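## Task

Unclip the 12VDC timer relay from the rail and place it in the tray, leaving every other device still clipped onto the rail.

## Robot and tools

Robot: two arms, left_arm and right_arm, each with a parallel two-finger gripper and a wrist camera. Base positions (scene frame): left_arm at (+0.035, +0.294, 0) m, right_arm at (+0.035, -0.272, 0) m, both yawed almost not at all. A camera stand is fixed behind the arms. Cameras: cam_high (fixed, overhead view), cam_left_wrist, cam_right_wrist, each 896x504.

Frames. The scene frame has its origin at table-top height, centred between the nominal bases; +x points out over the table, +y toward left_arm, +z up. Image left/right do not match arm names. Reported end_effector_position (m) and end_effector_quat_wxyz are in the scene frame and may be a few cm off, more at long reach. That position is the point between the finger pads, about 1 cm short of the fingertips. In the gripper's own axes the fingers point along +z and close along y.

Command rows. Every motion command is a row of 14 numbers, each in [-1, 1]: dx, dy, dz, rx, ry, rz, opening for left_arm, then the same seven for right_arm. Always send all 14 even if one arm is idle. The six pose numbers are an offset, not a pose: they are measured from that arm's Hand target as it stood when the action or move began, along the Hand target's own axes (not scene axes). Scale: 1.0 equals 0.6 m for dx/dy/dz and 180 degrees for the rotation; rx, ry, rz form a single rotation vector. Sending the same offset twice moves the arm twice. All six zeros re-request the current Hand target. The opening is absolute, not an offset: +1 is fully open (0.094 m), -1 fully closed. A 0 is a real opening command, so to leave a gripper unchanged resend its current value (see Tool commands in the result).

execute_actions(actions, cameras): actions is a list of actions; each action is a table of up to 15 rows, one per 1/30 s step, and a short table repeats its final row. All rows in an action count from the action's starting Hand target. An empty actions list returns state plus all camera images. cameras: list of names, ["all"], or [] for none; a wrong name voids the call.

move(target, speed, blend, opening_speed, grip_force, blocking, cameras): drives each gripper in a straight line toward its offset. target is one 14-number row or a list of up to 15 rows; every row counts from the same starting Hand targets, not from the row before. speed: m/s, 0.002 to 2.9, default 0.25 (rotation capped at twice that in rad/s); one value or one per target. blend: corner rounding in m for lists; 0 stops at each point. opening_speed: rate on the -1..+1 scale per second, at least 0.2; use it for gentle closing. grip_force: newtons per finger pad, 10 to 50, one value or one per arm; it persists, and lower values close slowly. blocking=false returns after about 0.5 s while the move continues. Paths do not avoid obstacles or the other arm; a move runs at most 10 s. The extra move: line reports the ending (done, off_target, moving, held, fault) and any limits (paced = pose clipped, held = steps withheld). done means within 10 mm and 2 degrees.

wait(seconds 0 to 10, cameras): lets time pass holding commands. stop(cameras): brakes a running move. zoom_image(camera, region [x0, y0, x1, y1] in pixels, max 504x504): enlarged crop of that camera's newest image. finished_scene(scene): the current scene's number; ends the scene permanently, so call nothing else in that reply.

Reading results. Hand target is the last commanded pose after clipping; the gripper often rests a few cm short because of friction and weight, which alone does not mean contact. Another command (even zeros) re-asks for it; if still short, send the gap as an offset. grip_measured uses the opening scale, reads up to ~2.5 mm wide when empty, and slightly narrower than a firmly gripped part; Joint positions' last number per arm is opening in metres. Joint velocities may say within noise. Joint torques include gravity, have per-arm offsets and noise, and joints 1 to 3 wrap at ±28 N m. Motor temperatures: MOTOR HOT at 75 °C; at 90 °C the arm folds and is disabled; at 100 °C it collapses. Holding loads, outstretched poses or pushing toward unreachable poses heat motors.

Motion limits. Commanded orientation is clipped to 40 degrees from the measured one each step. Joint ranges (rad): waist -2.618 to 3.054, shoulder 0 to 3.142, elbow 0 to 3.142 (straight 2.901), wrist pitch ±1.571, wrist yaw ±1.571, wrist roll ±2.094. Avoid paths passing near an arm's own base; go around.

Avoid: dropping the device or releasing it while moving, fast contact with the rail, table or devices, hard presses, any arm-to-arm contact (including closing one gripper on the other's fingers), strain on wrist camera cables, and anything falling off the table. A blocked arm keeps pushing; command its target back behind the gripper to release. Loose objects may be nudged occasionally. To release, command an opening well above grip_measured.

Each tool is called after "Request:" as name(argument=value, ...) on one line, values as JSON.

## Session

Request:
execute_actions(actions=[])

Request:
zoom_image(camera="cam_high", region=[360, 150, 530, 340])

Scene clock: 0.00 s.
left_arm: end_effector_position=(+0.3499, +0.1543, +0.2155) grip_measured=+1.000 end_effector_quat_wxyz=(+0.358, -0.265, +0.892, -0.076) | right_arm: end_effector_position=(+0.3499, -0.1250, +0.2688) grip_measured=+1.000 end_effector_quat_wxyz=(+0.336, +0.071, +0.939, +0.035)
Joint positions: left_arm=[-0.639 1.319 1.203 -0.855 -0.479 -1.09 0.094] | right_arm=[0.62 1.384 1.501 -1.088 0.361 0.656 0.094]
Joint velocities: within noise
Joint torques (N m): no reading
Motor temperatures (°C): left_arm=[18 20 21 20 17 20 17] | right_arm=[21 20 25 19 21 17 20]
Heat: left arm: 21 °C; right arm: 25 °C.
Hand target: left_arm +0.3511, +0.1566, +0.2227; +0.368, -0.268, +0.887, -0.076 | right_arm +0.3501, -0.1264, +0.2758; +0.344, +0.073, +0.935, +0.037
Tool commands: left_gripper/opening=+1.0 right_gripper/opening=+1.0
camera_calibration:
cam_left_wrist: T_world_to_cam=[[0.406474, -0.85626, 0.318745, -0.0808846], [-0.846251, -0.484348, -0.22196, 0.456084], [0.344439, -0.179517, -0.921486, 0.198414], [0, 0, 0, 1]] pos_world=[0.350497, 0.187264, 0.30985]
cam_right_wrist: T_world_to_cam=[[-0.127934, -0.982427, -0.135902, -0.040497], [-0.95757, 0.158037, -0.241007, 0.458236], [0.258249, 0.0993027, -0.960961, 0.269782], [0, 0, 0, 1]] pos_world=[0.363941, -0.138994, 0.364185]

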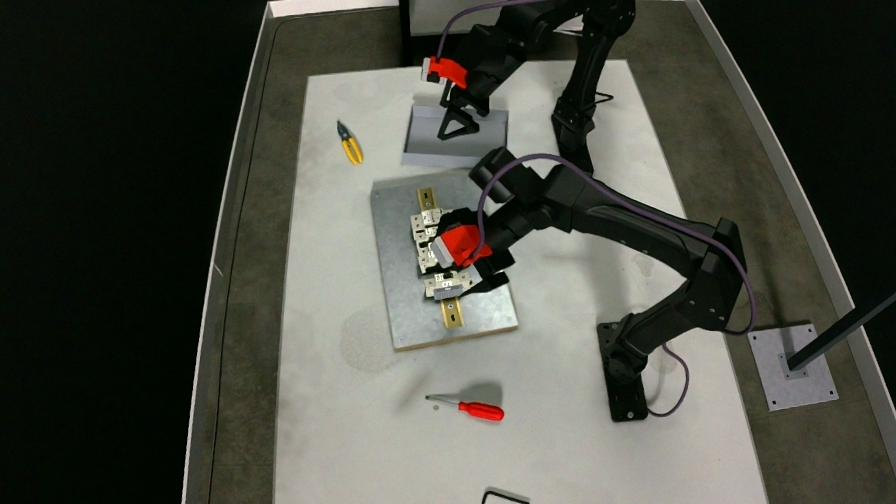

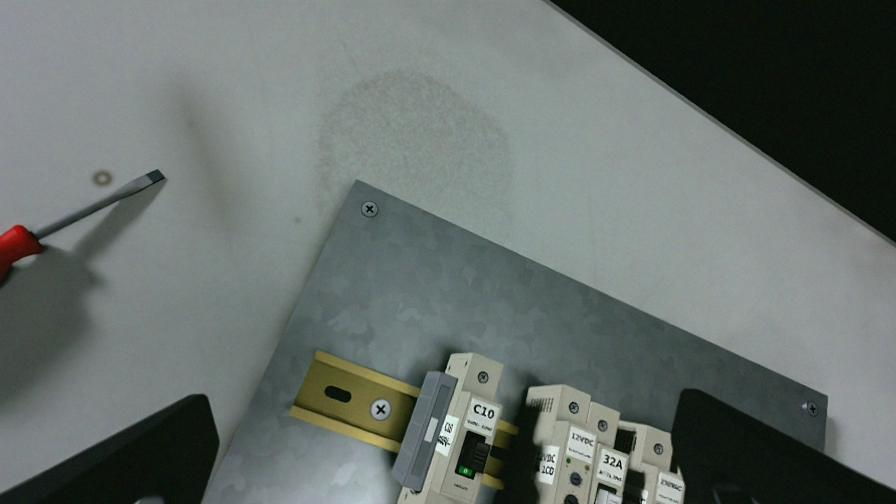

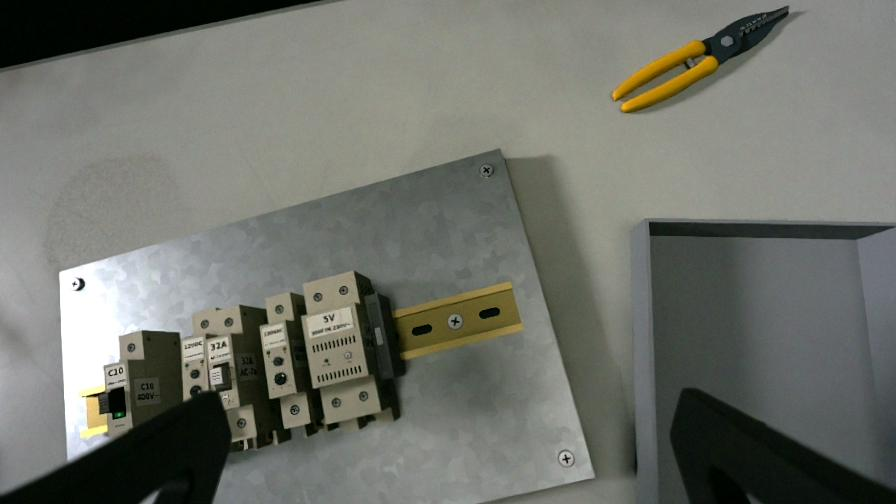

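Scaled by 2.653 from the camera's 896x504 image, which has a finer 1280x720 frame.

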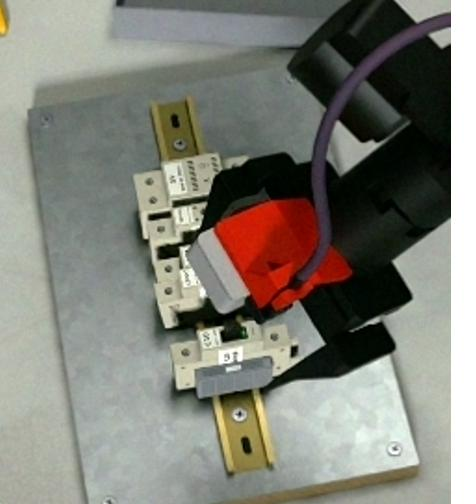

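Request:
move(target=[-0.106,0.169,0.0125,0,0,0,1,0.155,0.252,0.192,-0.170,0.194,-0.5505,1], cameras=["cam_high","cam_right_wrist"])

Scene clock: 28.33 s.
left_arm: end_effector_position=(+0.3516, +0.2740, +0.2170) grip_measured=+1.000 end_effector_quat_wxyz=(+0.353, -0.268, +0.893, -0.074) | right_arm: end_effector_position=(+0.3711, +0.0359, +0.1502) grip_measured=+1.000 end_effector_quat_wxyz=(-0.047, +0.733, -0.679, +0.007)
Joint positions: left_arm=[-0.133 1.117 1.065 -0.795 -0.161 -0.679 0.094] | right_arm=[0.743 2.292 2.387 -1.571 0.007 -0.906 0.094]
Joint torques (N m): left_arm=[0.49 -4.23 7.62 1.54 -0.11 0.09] | right_arm=[0.29 -9.99 9.66 0.6 -0.06 0]
Heat: left arm: 24 °C; right arm: 27 °C.
Hand target: left_arm +0.3511, +0.2766, +0.2224; +0.367, -0.268, +0.888, -0.076 | right_arm +0.3717, +0.0400, +0.1470; +0.001, +0.738, -0.675, +0.000
Off the commanded pose: left_arm 0.006 m, 2 deg | right_arm 0.005 m, 6 deg.
joint sent to its limit (right arm) — joint 4 (wrist pitch), lower limit. The joint targets are off in orientation, not in position.
move: off_target (right_arm)
camera_calibration:
cam_right_wrist: T_world_to_cam=[[0.996505, 0.0448542, 0.0704756, -0.380985], [0.01591, -0.930088, 0.366992, 0.0110969], [0.0820096, -0.364588, -0.927551, 0.211463], [0, 0, 0, 1]] pos_world=[0.362134, 0.104507, 0.21892]
Images, in order (width x height): cam_high 896x504, cam_right_wrist 896x504.

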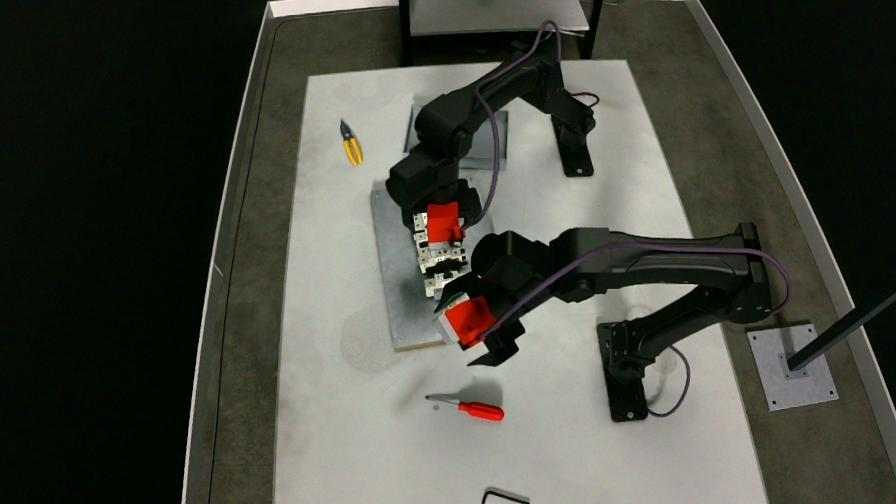

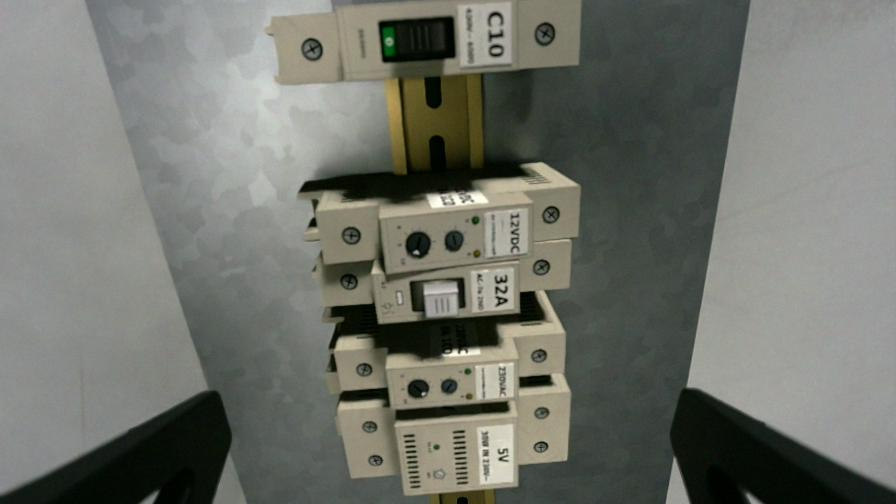

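Request:
move(target=[0,0,0,0,0,0,1,-0.05,-0.016,0.05,0,0,-0.008,1], cameras=["cam_right_wrist"])

Scene clock: 47.93 s.
left_arm: end_effector_position=(+0.3516, +0.2740, +0.2170) grip_measured=+1.000 end_effector_quat_wxyz=(+0.353, -0.268, +0.893, -0.074) | right_arm: end_effector_position=(+0.3768, +0.0673, +0.1185) grip_measured=+1.000 end_effector_quat_wxyz=(-0.040, +0.747, -0.664, +0.006)
Joint positions: left_arm=[-0.133 1.117 1.065 -0.795 -0.161 -0.679 0.094] | right_arm=[0.783 2.448 2.534 -1.576 0.007 -0.906 0.094]
Joint torques (N m): left_arm=[0.49 -4.23 7.62 1.53 -0.11 0.1] | right_arm=[0.16 -11.4 9.51 0.62 -0.05 0.11]
Heat: left arm: 24 °C; right arm: 28 °C.
Hand target: left_arm +0.3511, +0.2767, +0.2224; +0.367, -0.268, +0.887, -0.076 | right_arm +0.3786, +0.0707, +0.1168; +0.001, +0.746, -0.666, +0.000
Off the commanded pose: left_arm 0.006 m, 2 deg | right_arm 0.004 m, 5 deg.
joint sent to its limit (right arm) — joint 4 (wrist pitch), lower limit. The joint targets are off in orientation, not in position.
move: off_target (right_arm)
camera_calibration:
cam_right_wrist: T_world_to_cam=[[0.994533, 0.0857276, 0.0596244, -0.386601], [0.0572094, -0.924982, 0.375681, 0.0349629], [0.0873577, -0.370216, -0.924829, 0.191055], [0, 0, 0, 1]] pos_world=[0.365797, 0.136214, 0.186609]
Images, in order (width x height): cam_right_wrist 896x504.

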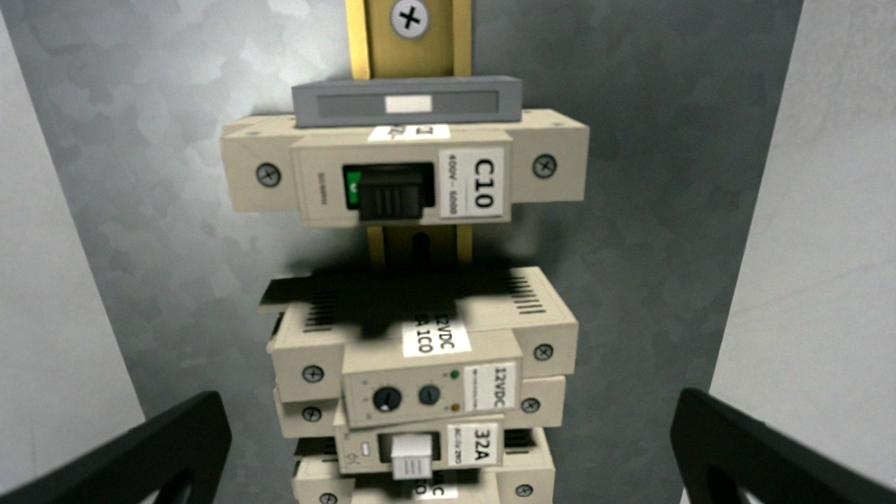

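Request:
move(target=[0,0,0,0,0,0,1,0.0,0.004,0.045,0,0,0,0.8], speed=0.12, cameras=["cam_right_wrist"])

Scene clock: 52.30 s.
left_arm: end_effector_position=(+0.3516, +0.2740, +0.2170) grip_measured=+1.000 end_effector_quat_wxyz=(+0.353, -0.268, +0.893, -0.074) | right_arm: end_effector_position=(+0.3764, +0.0669, +0.0954) grip_measured=+0.803 end_effector_quat_wxyz=(-0.015, +0.747, -0.665, +0.004)
Joint positions: left_arm=[-0.133 1.117 1.065 -0.795 -0.161 -0.679 0.094] | right_arm=[0.783 2.498 2.534 -1.576 0.007 -0.905 0.085]
Joint torques (N m): left_arm=[0.49 -4.23 7.61 1.53 -0.12 0.1] | right_arm=[0.28 -11.23 8.98 0.53 -0.04 0.12]
Heat: left arm: 24 °C; right arm: 27 °C.
Hand target: left_arm +0.3511, +0.2767, +0.2224; +0.367, -0.268, +0.887, -0.076 | right_arm +0.3763, +0.0704, +0.0899; +0.001, +0.746, -0.666, +0.000
Off the commanded pose: left_arm 0.006 m, 2 deg | right_arm 0.007 m, 2 deg.
joint sent to its limit (right arm) — joint 4 (wrist pitch), lower limit. The joint targets still meet the commanded pose.
move: done
camera_calibration:
cam_right_wrist: T_world_to_cam=[[0.996067, 0.0860099, 0.0213021, -0.381628], [0.0700189, -0.911344, 0.405646, 0.0346686], [0.0543031, -0.402559, -0.913782, 0.183197], [0, 0, 0, 1]] pos_world=[0.367751, 0.138167, 0.161469]
Images, in order (width x height): cam_right_wrist 896x504.

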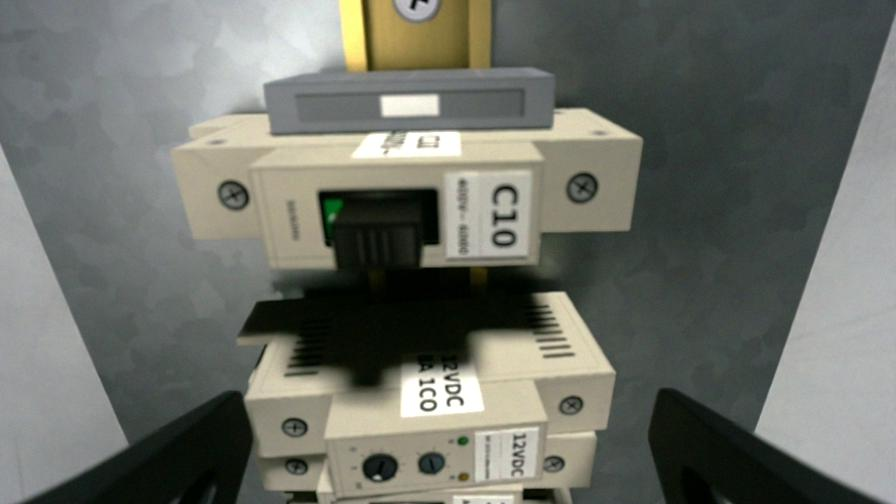

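Request:
move(target=[[0,0,0,0,0,0,1,0,0.005,0.006,0,0,0,0.8],[0,0,0,0,0,0,1,0,0.005,0.006,0,0,0,-0.35]], speed=0.12, opening_speed=1, cameras=["cam_right_wrist"])

Scene clock: 66.47 s.
left_arm: end_effector_position=(+0.3516, +0.2740, +0.2170) grip_measured=+1.000 end_effector_quat_wxyz=(+0.353, -0.268, +0.893, -0.074) | right_arm: end_effector_position=(+0.3763, +0.0668, +0.0954) grip_measured=-0.089 end_effector_quat_wxyz=(-0.015, +0.745, -0.666, +0.004)
Joint positions: left_arm=[-0.133 1.117 1.065 -0.795 -0.161 -0.679 0.094] | right_arm=[0.783 2.498 2.534 -1.577 0.007 -0.901 0.043]
Joint torques (N m): left_arm=[0.5 -4.22 7.62 1.53 -0.12 0.1] | right_arm=[0.61 -11.25 7.69 0.53 -0.06 0.12]
Motor temperatures (°C): left_arm=[18 21 24 25 17 20 17] | right_arm=[21 24 27 19 21 17 20]
Heat: left arm: 25 °C; right arm: 27 °C.
Hand target: left_arm +0.3511, +0.2767, +0.2224; +0.367, -0.268, +0.887, -0.076 | right_arm +0.3732, +0.0700, +0.0863; +0.001, +0.746, -0.666, +0.000
Off the commanded pose: left_arm 0.006 m, 2 deg | right_arm 0.010 m, 2 deg.
joint sent to its limit (right arm) — joint 4 (wrist pitch), lower limit. The joint targets still meet the commanded pose.
move: done
camera_calibration:
cam_right_wrist: T_world_to_cam=[[0.996427, 0.0818097, 0.0210052, -0.381429], [0.066287, -0.911555, 0.4058, 0.0359348], [0.0523457, -0.402957, -0.913721, 0.183906], [0, 0, 0, 1]] pos_world=[0.368057, 0.138067, 0.161468]
Images, in order (width x height): cam_right_wrist 896x504.

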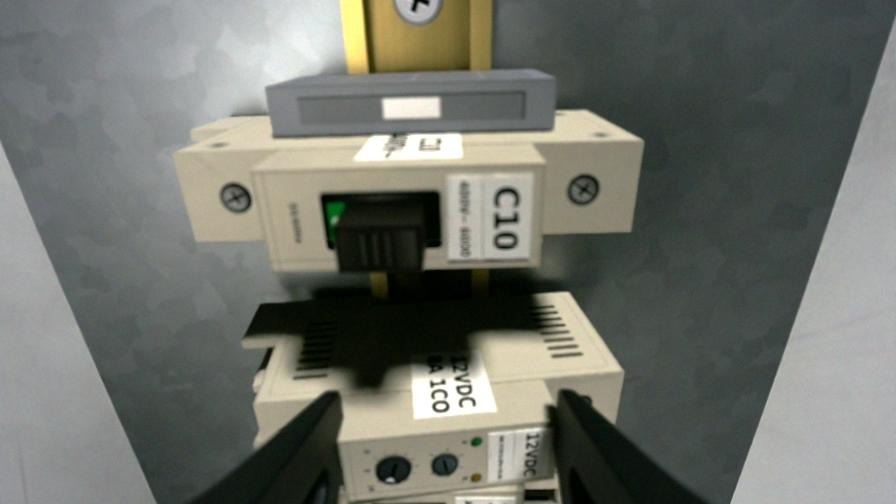

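Request:
move(target=[[0,0,0,0,0,0,1,0,-0.028,-0.024,-0.111,0,0,-0.35],[0,0,0,0,0,0,1,0,-0.048,-0.034,-0.111,0,0,-0.35]], speed=[0.05,0.06], cameras=["cam_right_wrist"])

Scene clock: 76.57 s.
left_arm: end_effector_position=(+0.3516, +0.2740, +0.2170) grip_measured=+1.000 end_effector_quat_wxyz=(+0.353, -0.268, +0.893, -0.074) | right_arm: end_effector_position=(+0.3990, +0.0695, +0.1109) grip_measured=-0.089 end_effector_quat_wxyz=(-0.063, +0.729, -0.677, -0.083)
Joint positions: left_arm=[-0.133 1.117 1.065 -0.795 -0.161 -0.679 0.094] | right_arm=[0.687 2.529 2.64 -1.578 -0.182 -0.949 0.043]
Joint torques (N m): left_arm=[0.49 -4.23 7.61 1.53 -0.12 0.11] | right_arm=[-0.47 -11.17 9.92 0.68 -0.32 -0.02]
Heat: left arm: 25 °C; right arm: 27 °C.
Hand target: left_arm +0.3511, +0.2767, +0.2224; +0.367, -0.268, +0.887, -0.076 | right_arm +0.4019, +0.0733, +0.1065; +0.130, +0.734, -0.656, -0.115
Off the commanded pose: left_arm 0.006 m, 2 deg | right_arm 0.006 m, 23 deg.
joint sent to its limit (right arm) — joint 4 (wrist pitch), lower limit. The joint targets are off in orientation, not in position.
move: off_target (right_arm)
camera_calibration:
cam_right_wrist: T_world_to_cam=[[0.998302, 0.0476293, -0.0335325, -0.396937], [0.0539229, -0.97338, 0.222766, 0.0601341], [-0.0220297, -0.224196, -0.974295, 0.221812], [0, 0, 0, 1]] pos_world=[0.397907, 0.127169, 0.189404]
Images, in order (width x height): cam_right_wrist 896x504.

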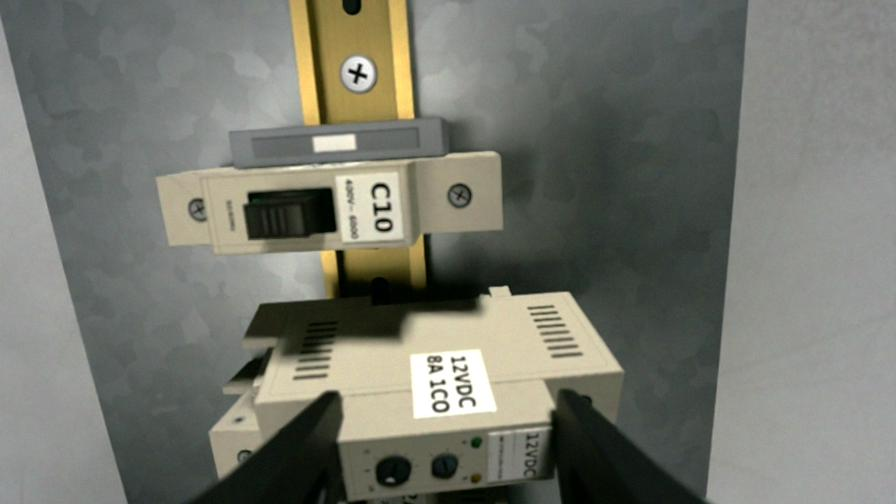

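Request:
move(target=[[0,0,0,0,0,0,1,0.001,0.032,-0.1125,0.111,0,0,-0.35],[0,0,0,0,0,0,1,0.019,0.259,-0.009,0.111,0,0,-0.35],[0,0,0,0,0,0,1,0.328,0.2765,-0.003,0.111,0,0,-0.35],[0,0,0,0,0,0,1,0.5525,0.222,-0.023,0.111,0,0,-0.35]], speed=[0.1,0.15,0.25,0.2], blend=[0,0.03,0.03,0], cameras=["cam_right_wrist","cam_high"])

Scene clock: 94.13 s.
left_arm: end_effector_position=(+0.3516, +0.2740, +0.2170) grip_measured=+1.000 end_effector_quat_wxyz=(+0.353, -0.268, +0.893, -0.074) | right_arm: end_effector_position=(+0.3104, -0.2708, +0.1610) grip_measured=-0.089 end_effector_quat_wxyz=(+0.011, +0.744, -0.668, -0.004)
Joint positions: left_arm=[-0.133 1.117 1.065 -0.795 -0.161 -0.679 0.094] | right_arm=[0.01 1.611 1.487 -1.468 0.012 -1.669 0.043]
Joint torques (N m): left_arm=[0.51 -4.23 7.62 1.53 -0.12 0.11] | right_arm=[-0.12 -5.15 10.1 0.54 -0.09 -0.01]
Heat: left arm: 25 °C; right arm: 27 °C.
Hand target: left_arm +0.3511, +0.2767, +0.2224; +0.367, -0.268, +0.887, -0.076 | right_arm +0.3196, -0.2695, +0.1657; +0.001, +0.746, -0.666, +0.000
Off the commanded pose: left_arm 0.006 m, 2 deg | right_arm 0.010 m, 1 deg.
move: done
camera_calibration:
cam_right_wrist: T_world_to_cam=[[0.996623, 0.0770375, -0.0284372, -0.282863], [0.0817874, -0.900121, 0.427893, -0.299354], [0.0073669, -0.428774, -0.903382, 0.116547], [0, 0, 0, 1]] pos_world=[0.305533, -0.197691, 0.225334]
Images, in order (width x height): cam_high 896x504, cam_right_wrist 896x504.

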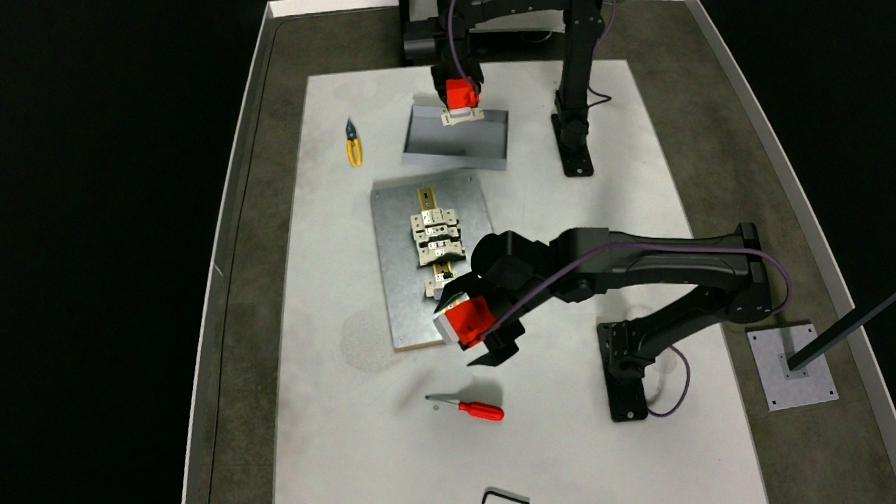

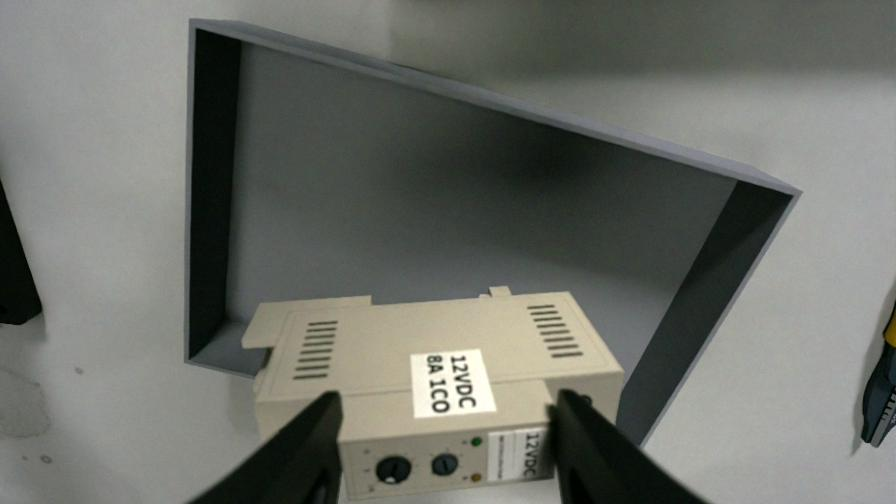

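Request:
move(target=[[0,0,0,0,0,0,1,0,-0.0066,0.1395,0,0,0,-0.35],[0,0,0,0,0,0,1,0,-0.0066,0.164,0,0,0,-0.35]], speed=[0.15,0.04], blend=[0.005,0], cameras=["cam_right_wrist"])

Scene clock: 101.57 s.
left_arm: end_effector_position=(+0.3517, +0.2739, +0.2171) grip_measured=+1.000 end_effector_quat_wxyz=(+0.353, -0.268, +0.893, -0.075) | right_arm: end_effector_position=(+0.3257, -0.2706, +0.0748) grip_measured=-0.089 end_effector_quat_wxyz=(-0.002, +0.744, -0.668, +0.011)
Joint positions: left_arm=[-0.133 1.117 1.065 -0.795 -0.161 -0.679 0.094] | right_arm=[0.01 1.648 1.182 -1.086 0.012 -1.67 0.043]
Joint torques (N m): left_arm=[0.5 -4.22 7.61 1.53 -0.12 0.1] | right_arm=[-0.03 -5.46 5.41 0.66 -0.1 -0.01]
Heat: left arm: 26 °C; right arm: 27 °C.
Hand target: left_arm +0.3512, +0.2766, +0.2225; +0.367, -0.268, +0.887, -0.076 | right_arm +0.3236, -0.2692, +0.0674; +0.001, +0.746, -0.666, +0.001
Off the commanded pose: left_arm 0.006 m, 2 deg | right_arm 0.008 m, 1 deg.
move: done
camera_calibration:
cam_right_wrist: T_world_to_cam=[[0.996926, 0.0774435, 0.0119014, -0.303546], [0.0647935, -0.900246, 0.430533, -0.258268], [0.0440562, -0.428438, -0.902496, 0.0266209], [0, 0, 0, 1]] pos_world=[0.318174, -0.197592, 0.138831]
Images, in order (width x height): cam_right_wrist 896x504.

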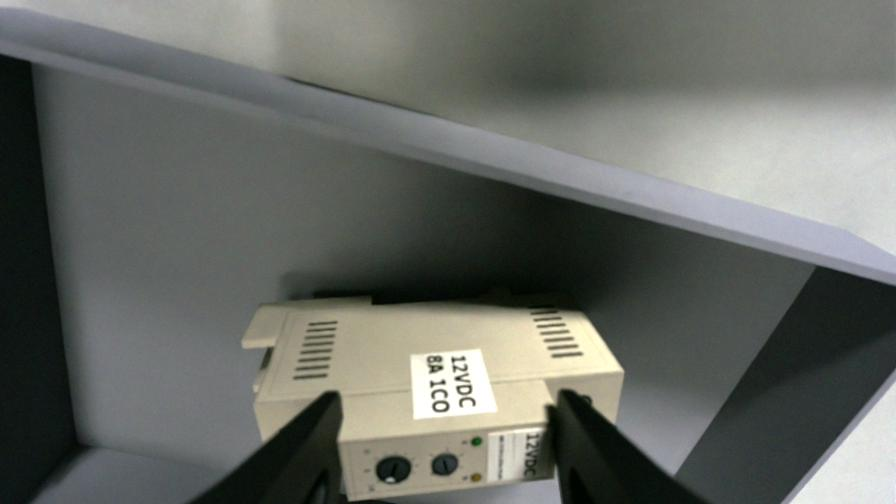

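Lower slowly to contact.

Request:
move(target=[0,0,0,0,0,0,1,0,0,0.008,0,0,0,-0.35], speed=0.03)

Request:
move(target=[0,0,0,0,0,0,1,0,0,0.008,0,0,0,-0.35], speed=0.03)

Request:
move(target=[0,0,0,0,0,0,1,0,0,0.006,0,0,0,-0.35], speed=0.03, cameras=["cam_right_wrist"])

Scene clock: 110.60 s.
left_arm: end_effector_position=(+0.3517, +0.2739, +0.2171) grip_measured=+1.000 end_effector_quat_wxyz=(+0.353, -0.268, +0.893, -0.075) | right_arm: end_effector_position=(+0.3255, -0.2707, +0.0724) grip_measured=-0.089 end_effector_quat_wxyz=(-0.003, +0.744, -0.668, +0.011)
Joint positions: left_arm=[-0.133 1.117 1.065 -0.795 -0.161 -0.679 0.094] | right_arm=[0.01 1.648 1.173 -1.074 0.012 -1.67 0.043]
Joint torques (N m): left_arm=[0.49 -4.22 7.62 1.53 -0.11 0.11] | right_arm=[-0.08 -5.14 4.93 0.75 -0.09 0]
Heat: left arm: 26 °C; right arm: 27 °C.
Hand target: left_arm +0.3512, +0.2766, +0.2225; +0.367, -0.268, +0.887, -0.076 | right_arm +0.3236, -0.2692, +0.0626; +0.001, +0.746, -0.666, +0.001
Off the commanded pose: left_arm 0.006 m, 2 deg | right_arm 0.010 m, 1 deg.
move: done

Scene clock: 111.30 s.
left_arm: end_effector_position=(+0.3517, +0.2739, +0.2171) grip_measured=+1.000 end_effector_quat_wxyz=(+0.353, -0.268, +0.893, -0.075) | right_arm: end_effector_position=(+0.3250, -0.2707, +0.0715) grip_measured=-0.089 end_effector_quat_wxyz=(-0.002, +0.744, -0.668, +0.011)
Joint positions: left_arm=[-0.133 1.117 1.065 -0.795 -0.161 -0.679 0.094] | right_arm=[0.01 1.648 1.169 -1.072 0.012 -1.67 0.043]
Joint torques (N m): left_arm=[0.5 -4.23 7.61 1.53 -0.12 0.1] | right_arm=[-0.08 -4.81 3.92 0.89 -0.09 0]
Heat: left arm: 26 °C; right arm: 27 °C.
Hand target: left_arm +0.3512, +0.2766, +0.2225; +0.367, -0.268, +0.887, -0.076 | right_arm +0.3234, -0.2692, +0.0577; +0.001, +0.746, -0.666, +0.000
Off the commanded pose: left_arm 0.006 m, 2 deg | right_arm 0.014 m, 1 deg.
move: off_target (right_arm)

Scene clock: 112.00 s.
left_arm: end_effector_position=(+0.3517, +0.2739, +0.2171) grip_measured=+1.000 end_effector_quat_wxyz=(+0.353, -0.268, +0.893, -0.075) | right_arm: end_effector_position=(+0.3251, -0.2707, +0.0712) grip_measured=-0.089 end_effector_quat_wxyz=(-0.003, +0.744, -0.668, +0.011)
Joint positions: left_arm=[-0.133 1.117 1.065 -0.795 -0.161 -0.679 0.094] | right_arm=[0.01 1.648 1.168 -1.07 0.012 -1.67 0.043]
Joint torques (N m): left_arm=[0.5 -4.22 7.62 1.53 -0.12 0.1] | right_arm=[-0.08 -4.53 3.08 0.98 -0.09 0]
Heat: left arm: 26 °C; right arm: 27 °C.
Hand target: left_arm +0.3512, +0.2766, +0.2225; +0.367, -0.268, +0.887, -0.076 | right_arm +0.3236, -0.2693, +0.0542; +0.001, +0.746, -0.666, +0.001
Off the commanded pose: left_arm 0.006 m, 2 deg | right_arm 0.017 m, 1 deg.
move: off_target (right_arm)
camera_calibration:
cam_right_wrist: T_world_to_cam=[[0.996884, 0.0777908, 0.0130639, -0.302879], [0.0646034, -0.900209, 0.430639, -0.256619], [0.04526, -0.428453, -0.90243, 0.0230085], [0, 0, 0, 1]] pos_world=[0.317472, -0.197592, 0.135231]
Images, in order (width x height): cam_right_wrist 896x504.

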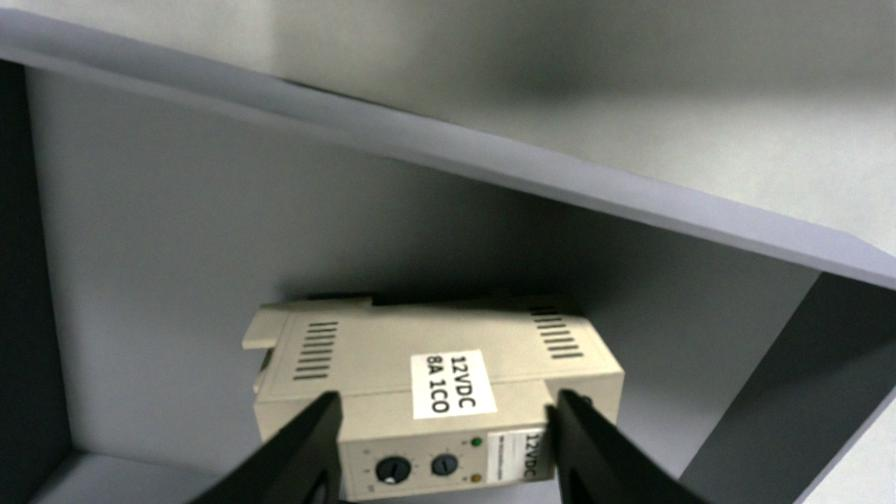

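Request:
move(target=[[0,0,0,0,0,0,1,0,0,-0.012,0,0,0,-0.35],[0,0,0,0,0,0,1,0,0,-0.012,0,0,0,0.6],[0,0,0,0,0,0,1,0,0,-0.17,0,0,0,0.6]], opening_speed=0.8, speed=0.1, cameras=["cam_right_wrist","cam_high"])

Request:
zoom_image(camera="cam_high", region=[360, 150, 530, 340])

Scene clock: 119.30 s.
left_arm: end_effector_position=(+0.3517, +0.2739, +0.2171) grip_measured=+1.000 end_effector_quat_wxyz=(+0.353, -0.268, +0.893, -0.075) | right_arm: end_effector_position=(+0.3220, -0.2707, +0.1441) grip_measured=+0.597 end_effector_quat_wxyz=(+0.013, +0.744, -0.668, -0.006)
Joint positions: left_arm=[-0.133 1.117 1.065 -0.795 -0.161 -0.679 0.094] | right_arm=[0.01 1.654 1.465 -1.408 0.012 -1.67 0.075]
Joint torques (N m): left_arm=[0.49 -4.23 7.62 1.53 -0.12 0.11] | right_arm=[-0.08 -8.25 9.51 0.34 -0.1 0]
Heat: left arm: 26 °C; right arm: 27 °C.
Hand target: left_arm +0.3512, +0.2766, +0.2225; +0.367, -0.268, +0.887, -0.076 | right_arm +0.3235, -0.2691, +0.1561; +0.001, +0.746, -0.666, +0.001
Off the commanded pose: left_arm 0.006 m, 2 deg | right_arm 0.012 m, 2 deg.
move: off_target (right_arm)
camera_calibration:
cam_right_wrist: T_world_to_cam=[[0.996422, 0.077804, -0.0330242, -0.293949], [0.0844485, -0.900064, 0.427496, -0.293706], [0.00353703, -0.428755, -0.903414, 0.102372], [0, 0, 0, 1]] pos_world=[0.317338, -0.197591, 0.208334]
Images, in order (width x height): cam_high 896x504, cam_right_wrist 896x504.

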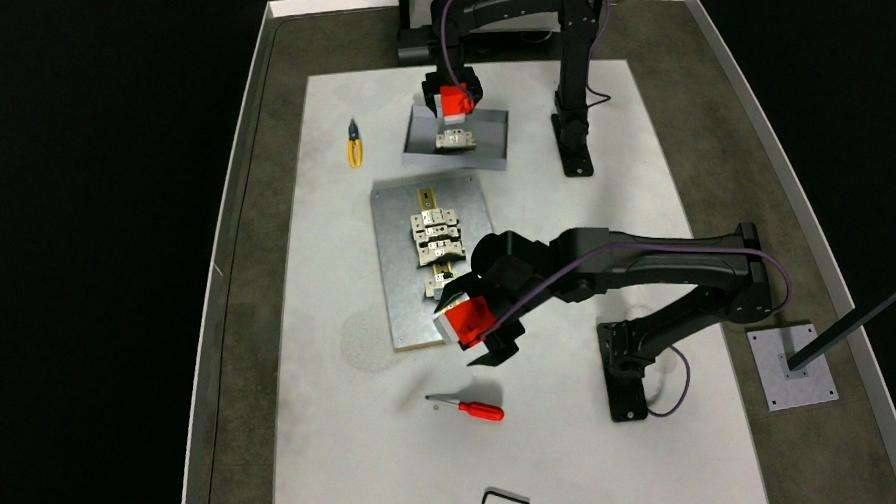

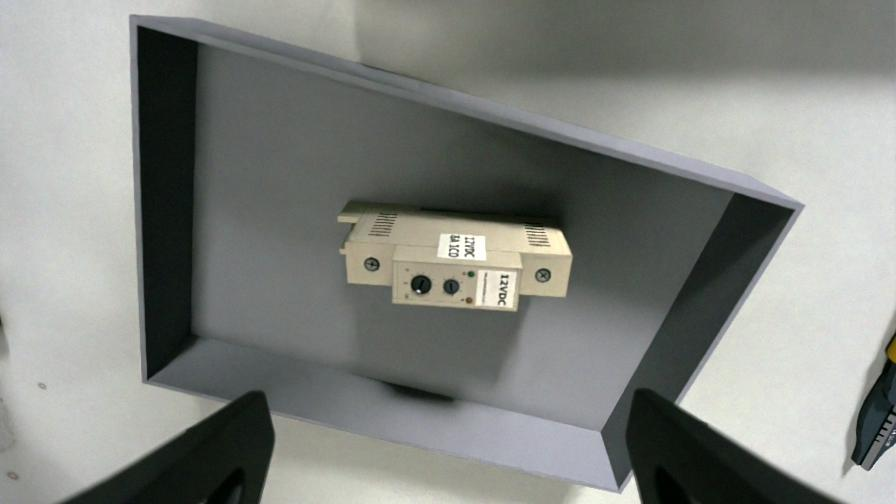

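Scaled by 2.653 from the camera's 896x504 image, which has a finer 1280x720 frame.

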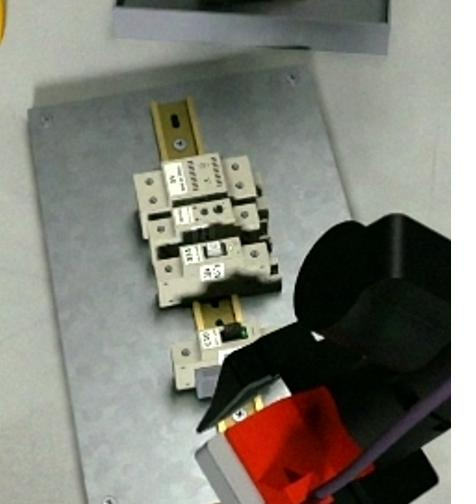

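Request:
finished_scene(scene=3)

The scene is finished: the task was done.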